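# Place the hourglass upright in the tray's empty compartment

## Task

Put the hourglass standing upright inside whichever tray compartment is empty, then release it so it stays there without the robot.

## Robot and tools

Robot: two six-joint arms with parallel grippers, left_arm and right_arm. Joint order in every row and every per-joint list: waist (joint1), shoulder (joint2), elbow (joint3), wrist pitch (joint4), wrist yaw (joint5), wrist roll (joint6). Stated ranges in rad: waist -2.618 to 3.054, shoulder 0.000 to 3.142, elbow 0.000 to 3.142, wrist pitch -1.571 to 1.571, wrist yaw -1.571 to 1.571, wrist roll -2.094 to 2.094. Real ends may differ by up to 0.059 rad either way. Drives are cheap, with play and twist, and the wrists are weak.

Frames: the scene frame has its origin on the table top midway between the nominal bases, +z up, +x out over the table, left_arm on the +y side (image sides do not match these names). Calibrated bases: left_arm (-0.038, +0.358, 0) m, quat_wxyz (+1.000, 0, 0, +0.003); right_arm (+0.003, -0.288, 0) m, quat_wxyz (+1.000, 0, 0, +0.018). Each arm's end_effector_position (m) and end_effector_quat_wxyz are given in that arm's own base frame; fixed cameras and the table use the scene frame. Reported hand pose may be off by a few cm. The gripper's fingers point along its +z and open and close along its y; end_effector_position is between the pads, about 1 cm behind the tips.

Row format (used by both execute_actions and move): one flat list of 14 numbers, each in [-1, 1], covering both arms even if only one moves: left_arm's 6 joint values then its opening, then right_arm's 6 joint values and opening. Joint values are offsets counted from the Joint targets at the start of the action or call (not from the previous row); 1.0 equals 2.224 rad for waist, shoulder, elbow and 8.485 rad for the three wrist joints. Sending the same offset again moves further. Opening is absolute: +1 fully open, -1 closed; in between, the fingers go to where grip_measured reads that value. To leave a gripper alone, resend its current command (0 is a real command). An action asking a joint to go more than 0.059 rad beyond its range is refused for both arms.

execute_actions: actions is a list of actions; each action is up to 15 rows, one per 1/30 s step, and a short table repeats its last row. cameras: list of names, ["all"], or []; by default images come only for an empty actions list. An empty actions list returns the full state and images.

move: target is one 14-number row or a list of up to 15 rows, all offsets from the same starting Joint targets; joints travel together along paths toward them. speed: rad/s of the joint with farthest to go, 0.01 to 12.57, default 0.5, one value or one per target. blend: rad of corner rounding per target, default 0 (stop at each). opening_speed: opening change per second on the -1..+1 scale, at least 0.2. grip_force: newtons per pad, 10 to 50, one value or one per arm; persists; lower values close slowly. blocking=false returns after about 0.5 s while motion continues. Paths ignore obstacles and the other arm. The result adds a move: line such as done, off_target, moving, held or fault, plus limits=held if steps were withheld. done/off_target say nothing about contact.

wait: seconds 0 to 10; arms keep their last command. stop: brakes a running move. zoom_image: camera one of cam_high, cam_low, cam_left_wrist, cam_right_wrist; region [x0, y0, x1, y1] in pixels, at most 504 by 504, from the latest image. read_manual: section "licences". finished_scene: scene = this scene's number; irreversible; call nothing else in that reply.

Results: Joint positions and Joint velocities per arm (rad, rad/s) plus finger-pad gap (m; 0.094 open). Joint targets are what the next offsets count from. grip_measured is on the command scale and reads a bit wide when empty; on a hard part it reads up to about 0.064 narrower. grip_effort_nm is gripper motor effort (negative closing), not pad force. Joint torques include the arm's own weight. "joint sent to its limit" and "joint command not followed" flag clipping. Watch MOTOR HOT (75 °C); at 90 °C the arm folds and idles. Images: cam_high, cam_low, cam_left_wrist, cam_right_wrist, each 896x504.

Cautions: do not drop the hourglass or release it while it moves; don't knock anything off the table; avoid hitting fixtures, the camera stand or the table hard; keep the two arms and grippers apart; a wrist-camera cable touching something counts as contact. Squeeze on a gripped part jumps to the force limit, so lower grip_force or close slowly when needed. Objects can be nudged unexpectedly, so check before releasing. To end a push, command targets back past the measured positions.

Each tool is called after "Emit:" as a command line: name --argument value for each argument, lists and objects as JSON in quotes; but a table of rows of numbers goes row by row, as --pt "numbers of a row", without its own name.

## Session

Emit:
execute_actions --actions '[]'

Scene clock: 0.00 s.
left_arm: end_effector_position=(+0.2397, -0.0937, +0.3189) grip_measured=+1.000 grip_effort_nm=n/a end_effector_quat_wxyz=(+0.507, +0.128, +0.848, -0.086) | right_arm: end_effector_position=(+0.2699, +0.1980, +0.2090) grip_measured=+1.000 grip_effort_nm=n/a end_effector_quat_wxyz=(+0.554, -0.009, +0.731, +0.398)
Joint positions: left_arm=[-0.47 0.748 1.092 -0.838 -0.133 -0.09 0.094] | right_arm=[0.624 0.876 0.249 0.558 -0.011 0.609 0.094]
Joint velocities: within noise
Joint torques (N m): no reading
Motor temperatures (°C): left_arm=[21 24 25 26 20 22 20] | right_arm=[21 22 29 25 21 19 20]
Heat: left arm: 26 °C; right arm: 29 °C.
Joint targets: left_arm=[-0.464 0.751 1.109 -0.826 -0.139 -0.086] | right_arm=[0.619 0.863 0.271 0.576 -0.006 0.600]
Tool commands: left_gripper/opening=+1.0 right_gripper/opening=+1.0
camera_calibration:
cam_left_wrist: T_world_to_cam=[[-0.2072, -0.977144, 0.0475115, -0.0484066], [-0.75657, 0.12926, -0.64101, 0.451282], [0.620218, -0.168763, -0.766061, 0.197812], [0, 0, 0, 1]] pos_world=[0.20871, -0.0722497, 0.443112]
cam_right_wrist: T_world_to_cam=[[0.561402, -0.669912, -0.485845, 0.092128], [-0.601001, 0.0735338, -0.795859, 0.365186], [0.568882, 0.73879, -0.361336, -0.105014], [0, 0, 0, 1]] pos_world=[0.227497, 0.112448, 0.297451]

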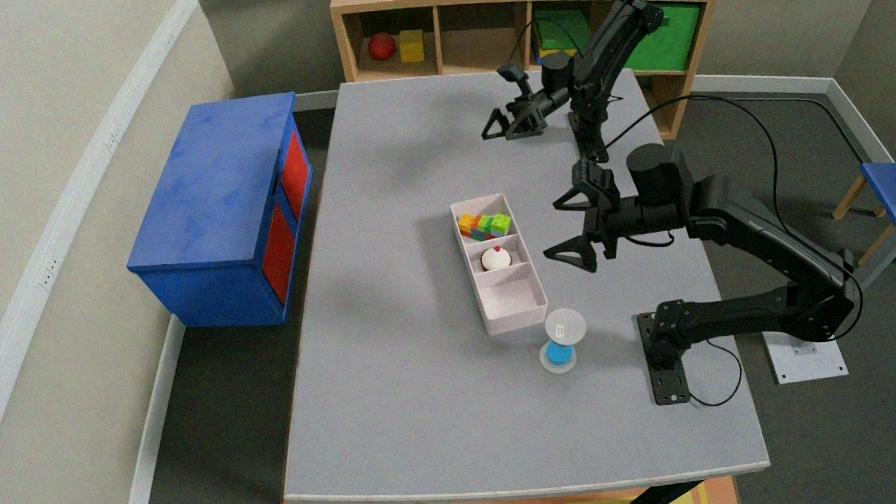

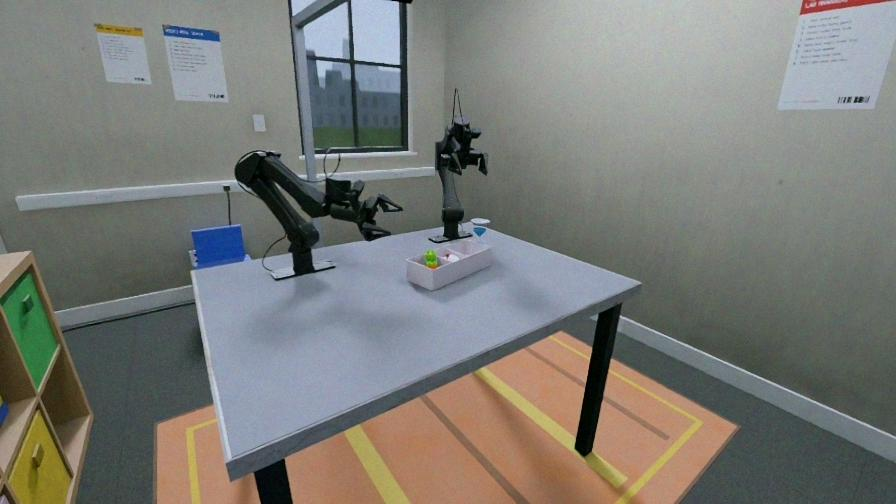

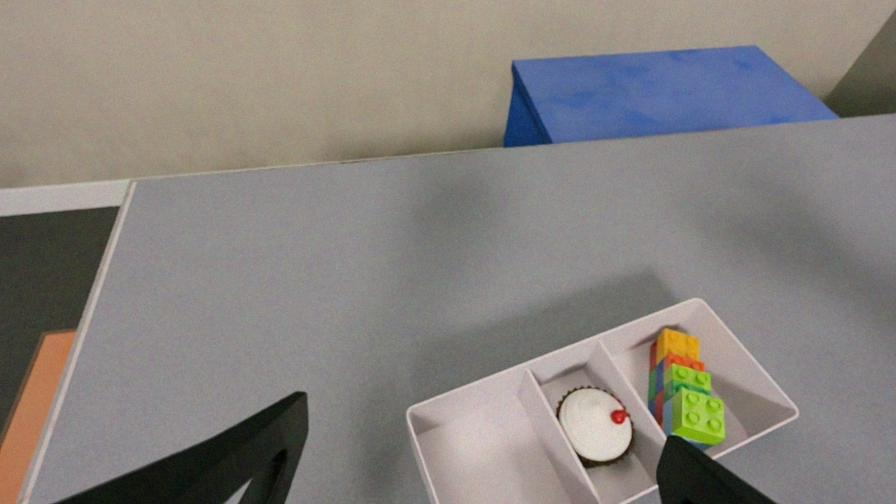

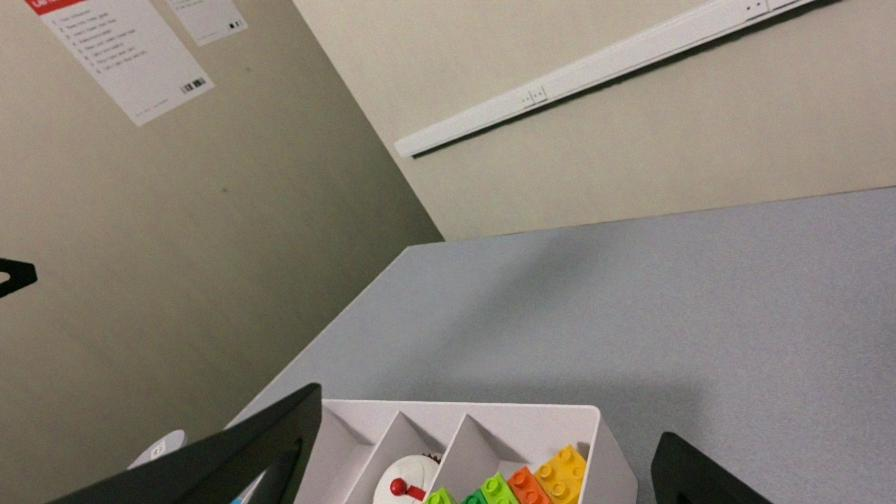

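Emit:
move --target '[0.1466, 0.1322, 0.05036, -0.06, 0.01638, 0.01014, 1, 0, 0, 0, 0, 0, 0, 1]' --speed 1.0 --cameras '["cam_left_wrist"]'

Scene clock: 5.93 s.
left_arm: end_effector_position=(+0.2166, -0.0310, +0.2060) grip_measured=+1.000 grip_effort_nm=-0.02 end_effector_quat_wxyz=(+0.190, +0.068, +0.979, -0.014) | right_arm: end_effector_position=(+0.2699, +0.1980, +0.2090) grip_measured=+1.000 grip_effort_nm=0.02 end_effector_quat_wxyz=(+0.554, -0.009, +0.731, +0.398)
Joint positions: left_arm=[-0.149 1.055 1.181 -1.314 -0.003 -0.01 0.094] | right_arm=[0.624 0.876 0.249 0.558 -0.011 0.609 0.094]
Joint torques (N m): left_arm=[0.69 -1.96 10.33 0.71 0.05 0.03] | right_arm=[-0.03 -1.17 8.9 1.57 0.02 -0.04]
Heat: left arm: 28 °C; right arm: 30 °C.
Joint targets: left_arm=[-0.138 1.045 1.221 -1.335 0.000 0.000] | right_arm=[0.619 0.863 0.271 0.576 -0.006 0.600]
move: off_target (left_arm); left_arm: the elbow is farthest, 0.040 rad from its target
camera_calibration:
cam_left_wrist: T_world_to_cam=[[-0.0409682, -0.998377, -0.0395504, -0.00528911], [-0.999146, 0.0411507, -0.00381043, 0.271841], [0.00543177, 0.0393605, -0.99921, 0.323848], [0, 0, 0, 1]] pos_world=[0.269633, -0.0292138, 0.324419]
Images, in order (width x height): cam_left_wrist 896x504.

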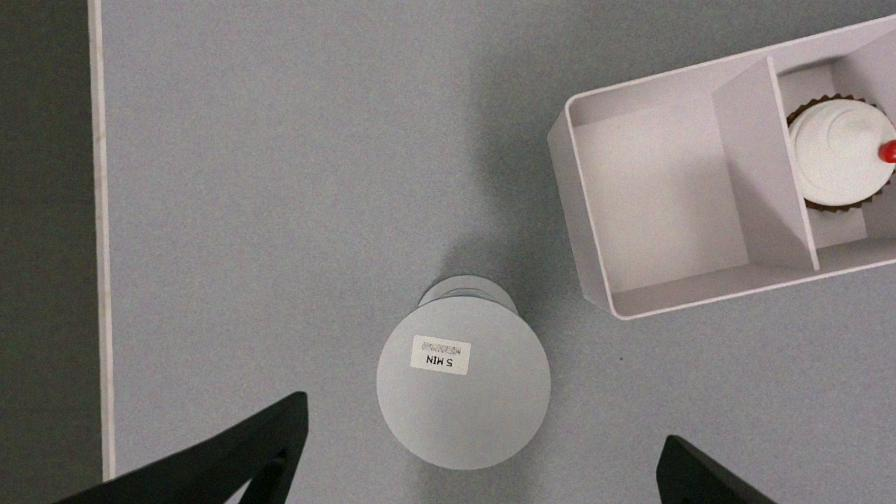

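Emit:
move --pt "0.01034 -0.02518 -0.17536 0.04066 0 0 1 0 0 0 0 0 0 1" --pt "0.01034 -0.02518 -0.17536 0.04066 0 0 0.44 0 0 0 0 0 0 1" --pt "0.01034 0.01529 0.03642 -0.0053 0 0 0.44 0 0 0 0 0 0 1" --pt "-0.15018 0.20908 0.17581 0.01591 0 0 0.44 0 0 0 0 0 0 1" --speed '[1.0, 1.0, 0.9, 0.9]' --blend '[0, 0, 0.12, 0]' --opening_speed 1.4 --cameras '["cam_left_wrist", "cam_right_wrist"]'

Scene clock: 29.63 s.
left_arm: end_effector_position=(+0.3031, -0.1540, +0.2144) grip_measured=+0.489 grip_effort_nm=-1.05 end_effector_quat_wxyz=(+0.170, +0.229, +0.957, -0.043) | right_arm: end_effector_position=(+0.2699, +0.1980, +0.2090) grip_measured=+1.000 grip_effort_nm=0.02 end_effector_quat_wxyz=(+0.554, -0.009, +0.731, +0.398)
Joint positions: left_arm=[-0.471 1.534 1.563 -1.247 0.003 -0.002 0.07] | right_arm=[0.624 0.876 0.249 0.558 -0.011 0.609 0.094]
Joint torques (N m): left_arm=[0.18 -7.9 11.63 1.34 0.01 0.08] | right_arm=[-0.02 -1.17 8.9 1.57 0.03 -0.04]
Motor temperatures (°C): left_arm=[21 24 28 27 20 22 20] | right_arm=[21 22 32 30 21 19 20]
Heat: left arm: 28 °C; right arm: 32 °C.
Joint targets: left_arm=[-0.472 1.510 1.612 -1.200 0.000 0.000] | right_arm=[0.619 0.863 0.271 0.576 -0.006 0.600]
move: off_target (left_arm); target 2's new numbers were sent with left_arm's wrist pitch 0.043 rad from that target; left_arm: the elbow is farthest, 0.049 rad from its target
camera_calibration:
cam_left_wrist: T_world_to_cam=[[-0.364814, -0.930237, -0.0396326, -0.0155205], [-0.931034, 0.364041, 0.0254747, 0.386148], [-0.00926959, 0.0461928, -0.99889, 0.341998], [0, 0, 0, 1]] pos_world=[0.357025, -0.17081, 0.331166]
cam_right_wrist: T_world_to_cam=[[0.561402, -0.669912, -0.485845, 0.092128], [-0.601001, 0.0735338, -0.795859, 0.365186], [0.568882, 0.73879, -0.361336, -0.105014], [0, 0, 0, 1]] pos_world=[0.227497, 0.112448, 0.297451]
Images, in order (width x height): cam_left_wrist 896x504, cam_right_wrist 896x504.

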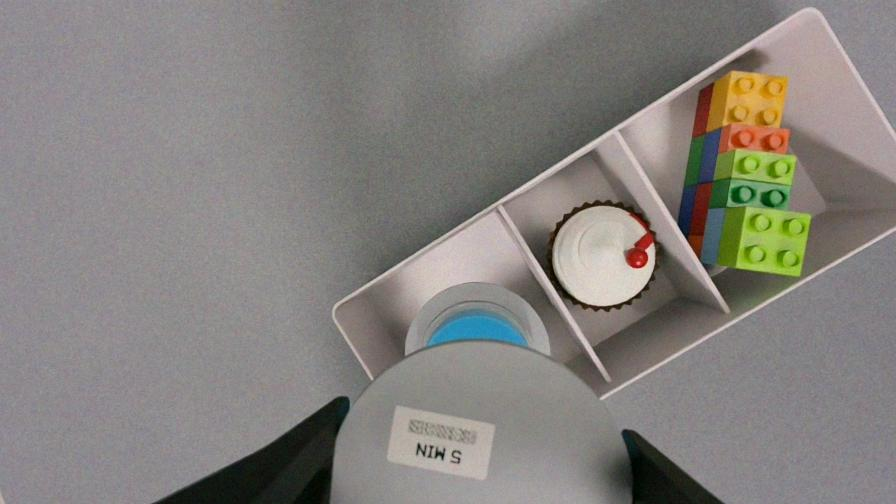

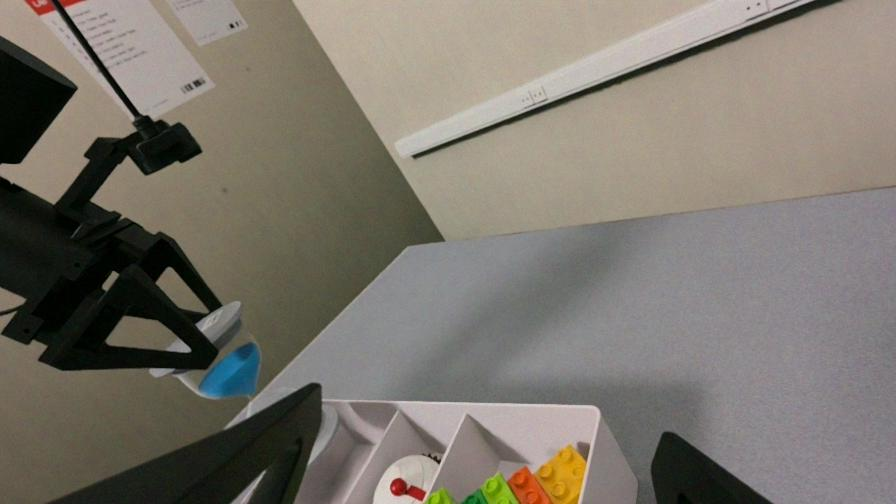

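Emit:
move --target '[0.0031, -0.02383, -0.20054, 0.04408, 0, 0, 0.44, 0, 0, 0, 0, 0, 0, 1]' --speed 0.8 --cameras '["cam_left_wrist"]'

Scene clock: 37.73 s.
left_arm: end_effector_position=(+0.2984, -0.1552, +0.1280) grip_measured=+0.489 grip_effort_nm=-1.05 end_effector_quat_wxyz=(+0.174, +0.234, +0.955, -0.046) | right_arm: end_effector_position=(+0.2699, +0.1980, +0.2090) grip_measured=+1.000 grip_effort_nm=0.02 end_effector_quat_wxyz=(+0.554, -0.009, +0.731, +0.398)
Joint positions: left_arm=[-0.479 1.48 1.164 -0.892 0.006 -0.001 0.07] | right_arm=[0.624 0.876 0.249 0.558 -0.011 0.609 0.094]
Joint torques (N m): left_arm=[0.98 -7.8 7.34 1.62 -0.03 0.02] | right_arm=[-0.02 -1.2 8.9 1.57 0.02 -0.04]
Heat: left arm: 28 °C; right arm: 32 °C.
Joint targets: left_arm=[-0.466 1.457 1.166 -0.826 0.000 0.000] | right_arm=[0.619 0.863 0.271 0.576 -0.006 0.600]
move: off_target (left_arm); left_arm: the wrist pitch is farthest, 0.066 rad from its target
camera_calibration:
cam_left_wrist: T_world_to_cam=[[-0.373975, -0.926725, -0.0363853, -0.0187852], [-0.927437, 0.373611, 0.016585, 0.385998], [-0.00177581, 0.0399474, -0.9992, 0.252666], [0, 0, 0, 1]] pos_world=[0.351412, -0.171715, 0.245378]
Images, in order (width x height): cam_left_wrist 896x504.

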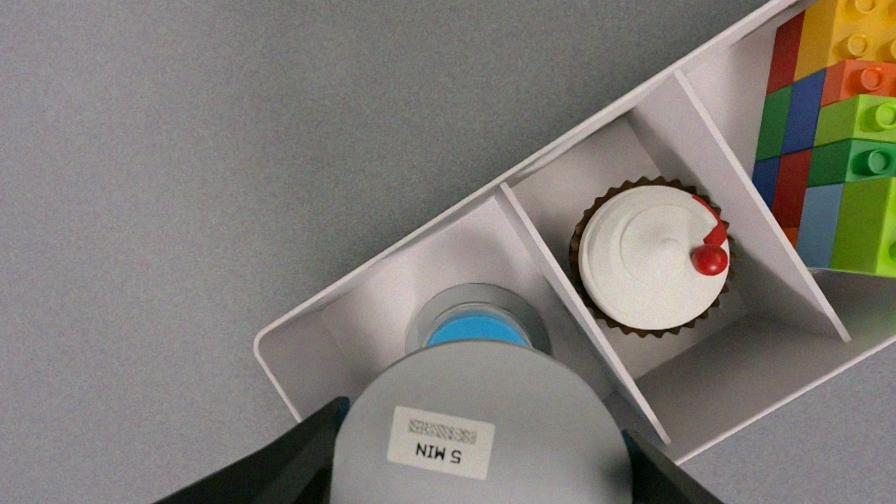

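Emit:
move --pt "0 0 -0.0081 0.0029 0 0 0.44 0 0 0 0 0 0 1" --pt "0 0 -0.0081 0.0029 0 0 1 0 0 0 0 0 0 1" --pt "0 0.0162 0.2023 -0.0471 0 0 1 0 0 0 0 0 0 1" --speed '[0.2, 0.5, 0.9]' --opening_speed 1.2 --cameras '["cam_left_wrist", "cam_low"]'

Scene clock: 44.90 s.
left_arm: end_effector_position=(+0.3098, -0.1614, +0.2378) grip_measured=+0.997 grip_effort_nm=0.12 end_effector_quat_wxyz=(+0.218, +0.232, +0.946, -0.057) | right_arm: end_effector_position=(+0.2699, +0.1980, +0.2090) grip_measured=+1.000 grip_effort_nm=0.02 end_effector_quat_wxyz=(+0.554, -0.009, +0.731, +0.398)
Joint positions: left_arm=[-0.479 1.497 1.584 -1.204 0.008 -0.001 0.094] | right_arm=[0.624 0.876 0.249 0.558 -0.011 0.609 0.094]
Joint torques (N m): left_arm=[0.9 -5.93 9.95 0.79 -0.04 0.03] | right_arm=[-0.01 -1.18 8.9 1.58 0.02 -0.03]
Heat: left arm: 28 °C; right arm: 32 °C.
Joint targets: left_arm=[-0.466 1.493 1.616 -1.225 0.000 0.000] | right_arm=[0.619 0.863 0.271 0.576 -0.006 0.600]
move: done; target 2's new numbers were sent with left_arm's wrist pitch 0.072 rad from that target
camera_calibration:
cam_left_wrist: T_world_to_cam=[[-0.371956, -0.927882, -0.0261543, -0.0196322], [-0.924863, 0.372857, -0.0748705, 0.41782], [0.0792228, -0.00365937, -0.99685, 0.329891], [0, 0, 0, 1]] pos_world=[0.35299, -0.172796, 0.359621]
Images, in order (width x height): cam_low 896x504, cam_left_wrist 896x504.

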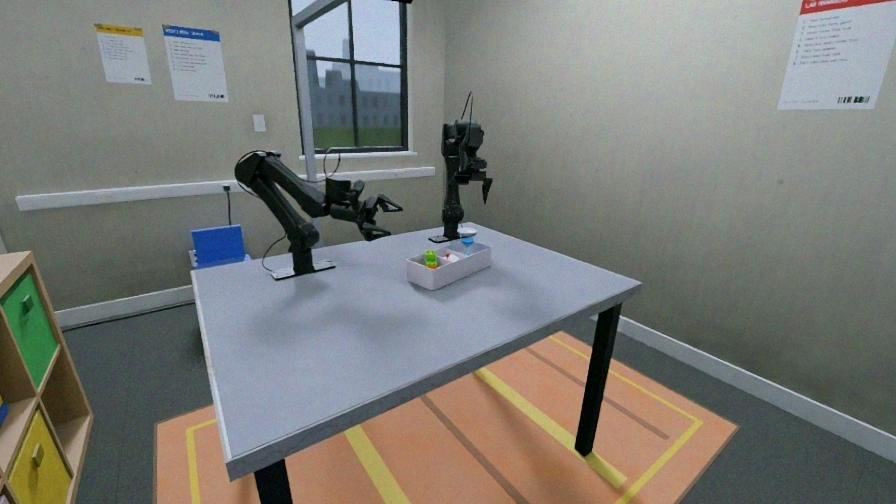

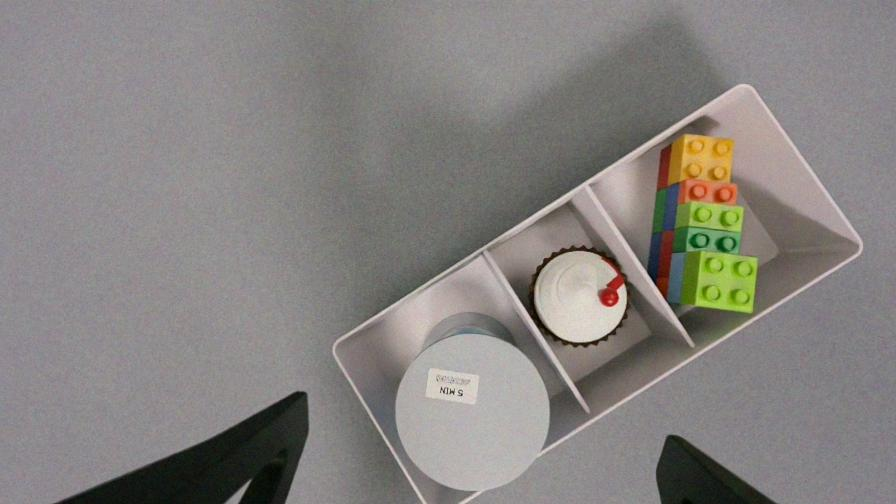

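Emit:
finished_scene --scene 3

The scene is finished: the task was done.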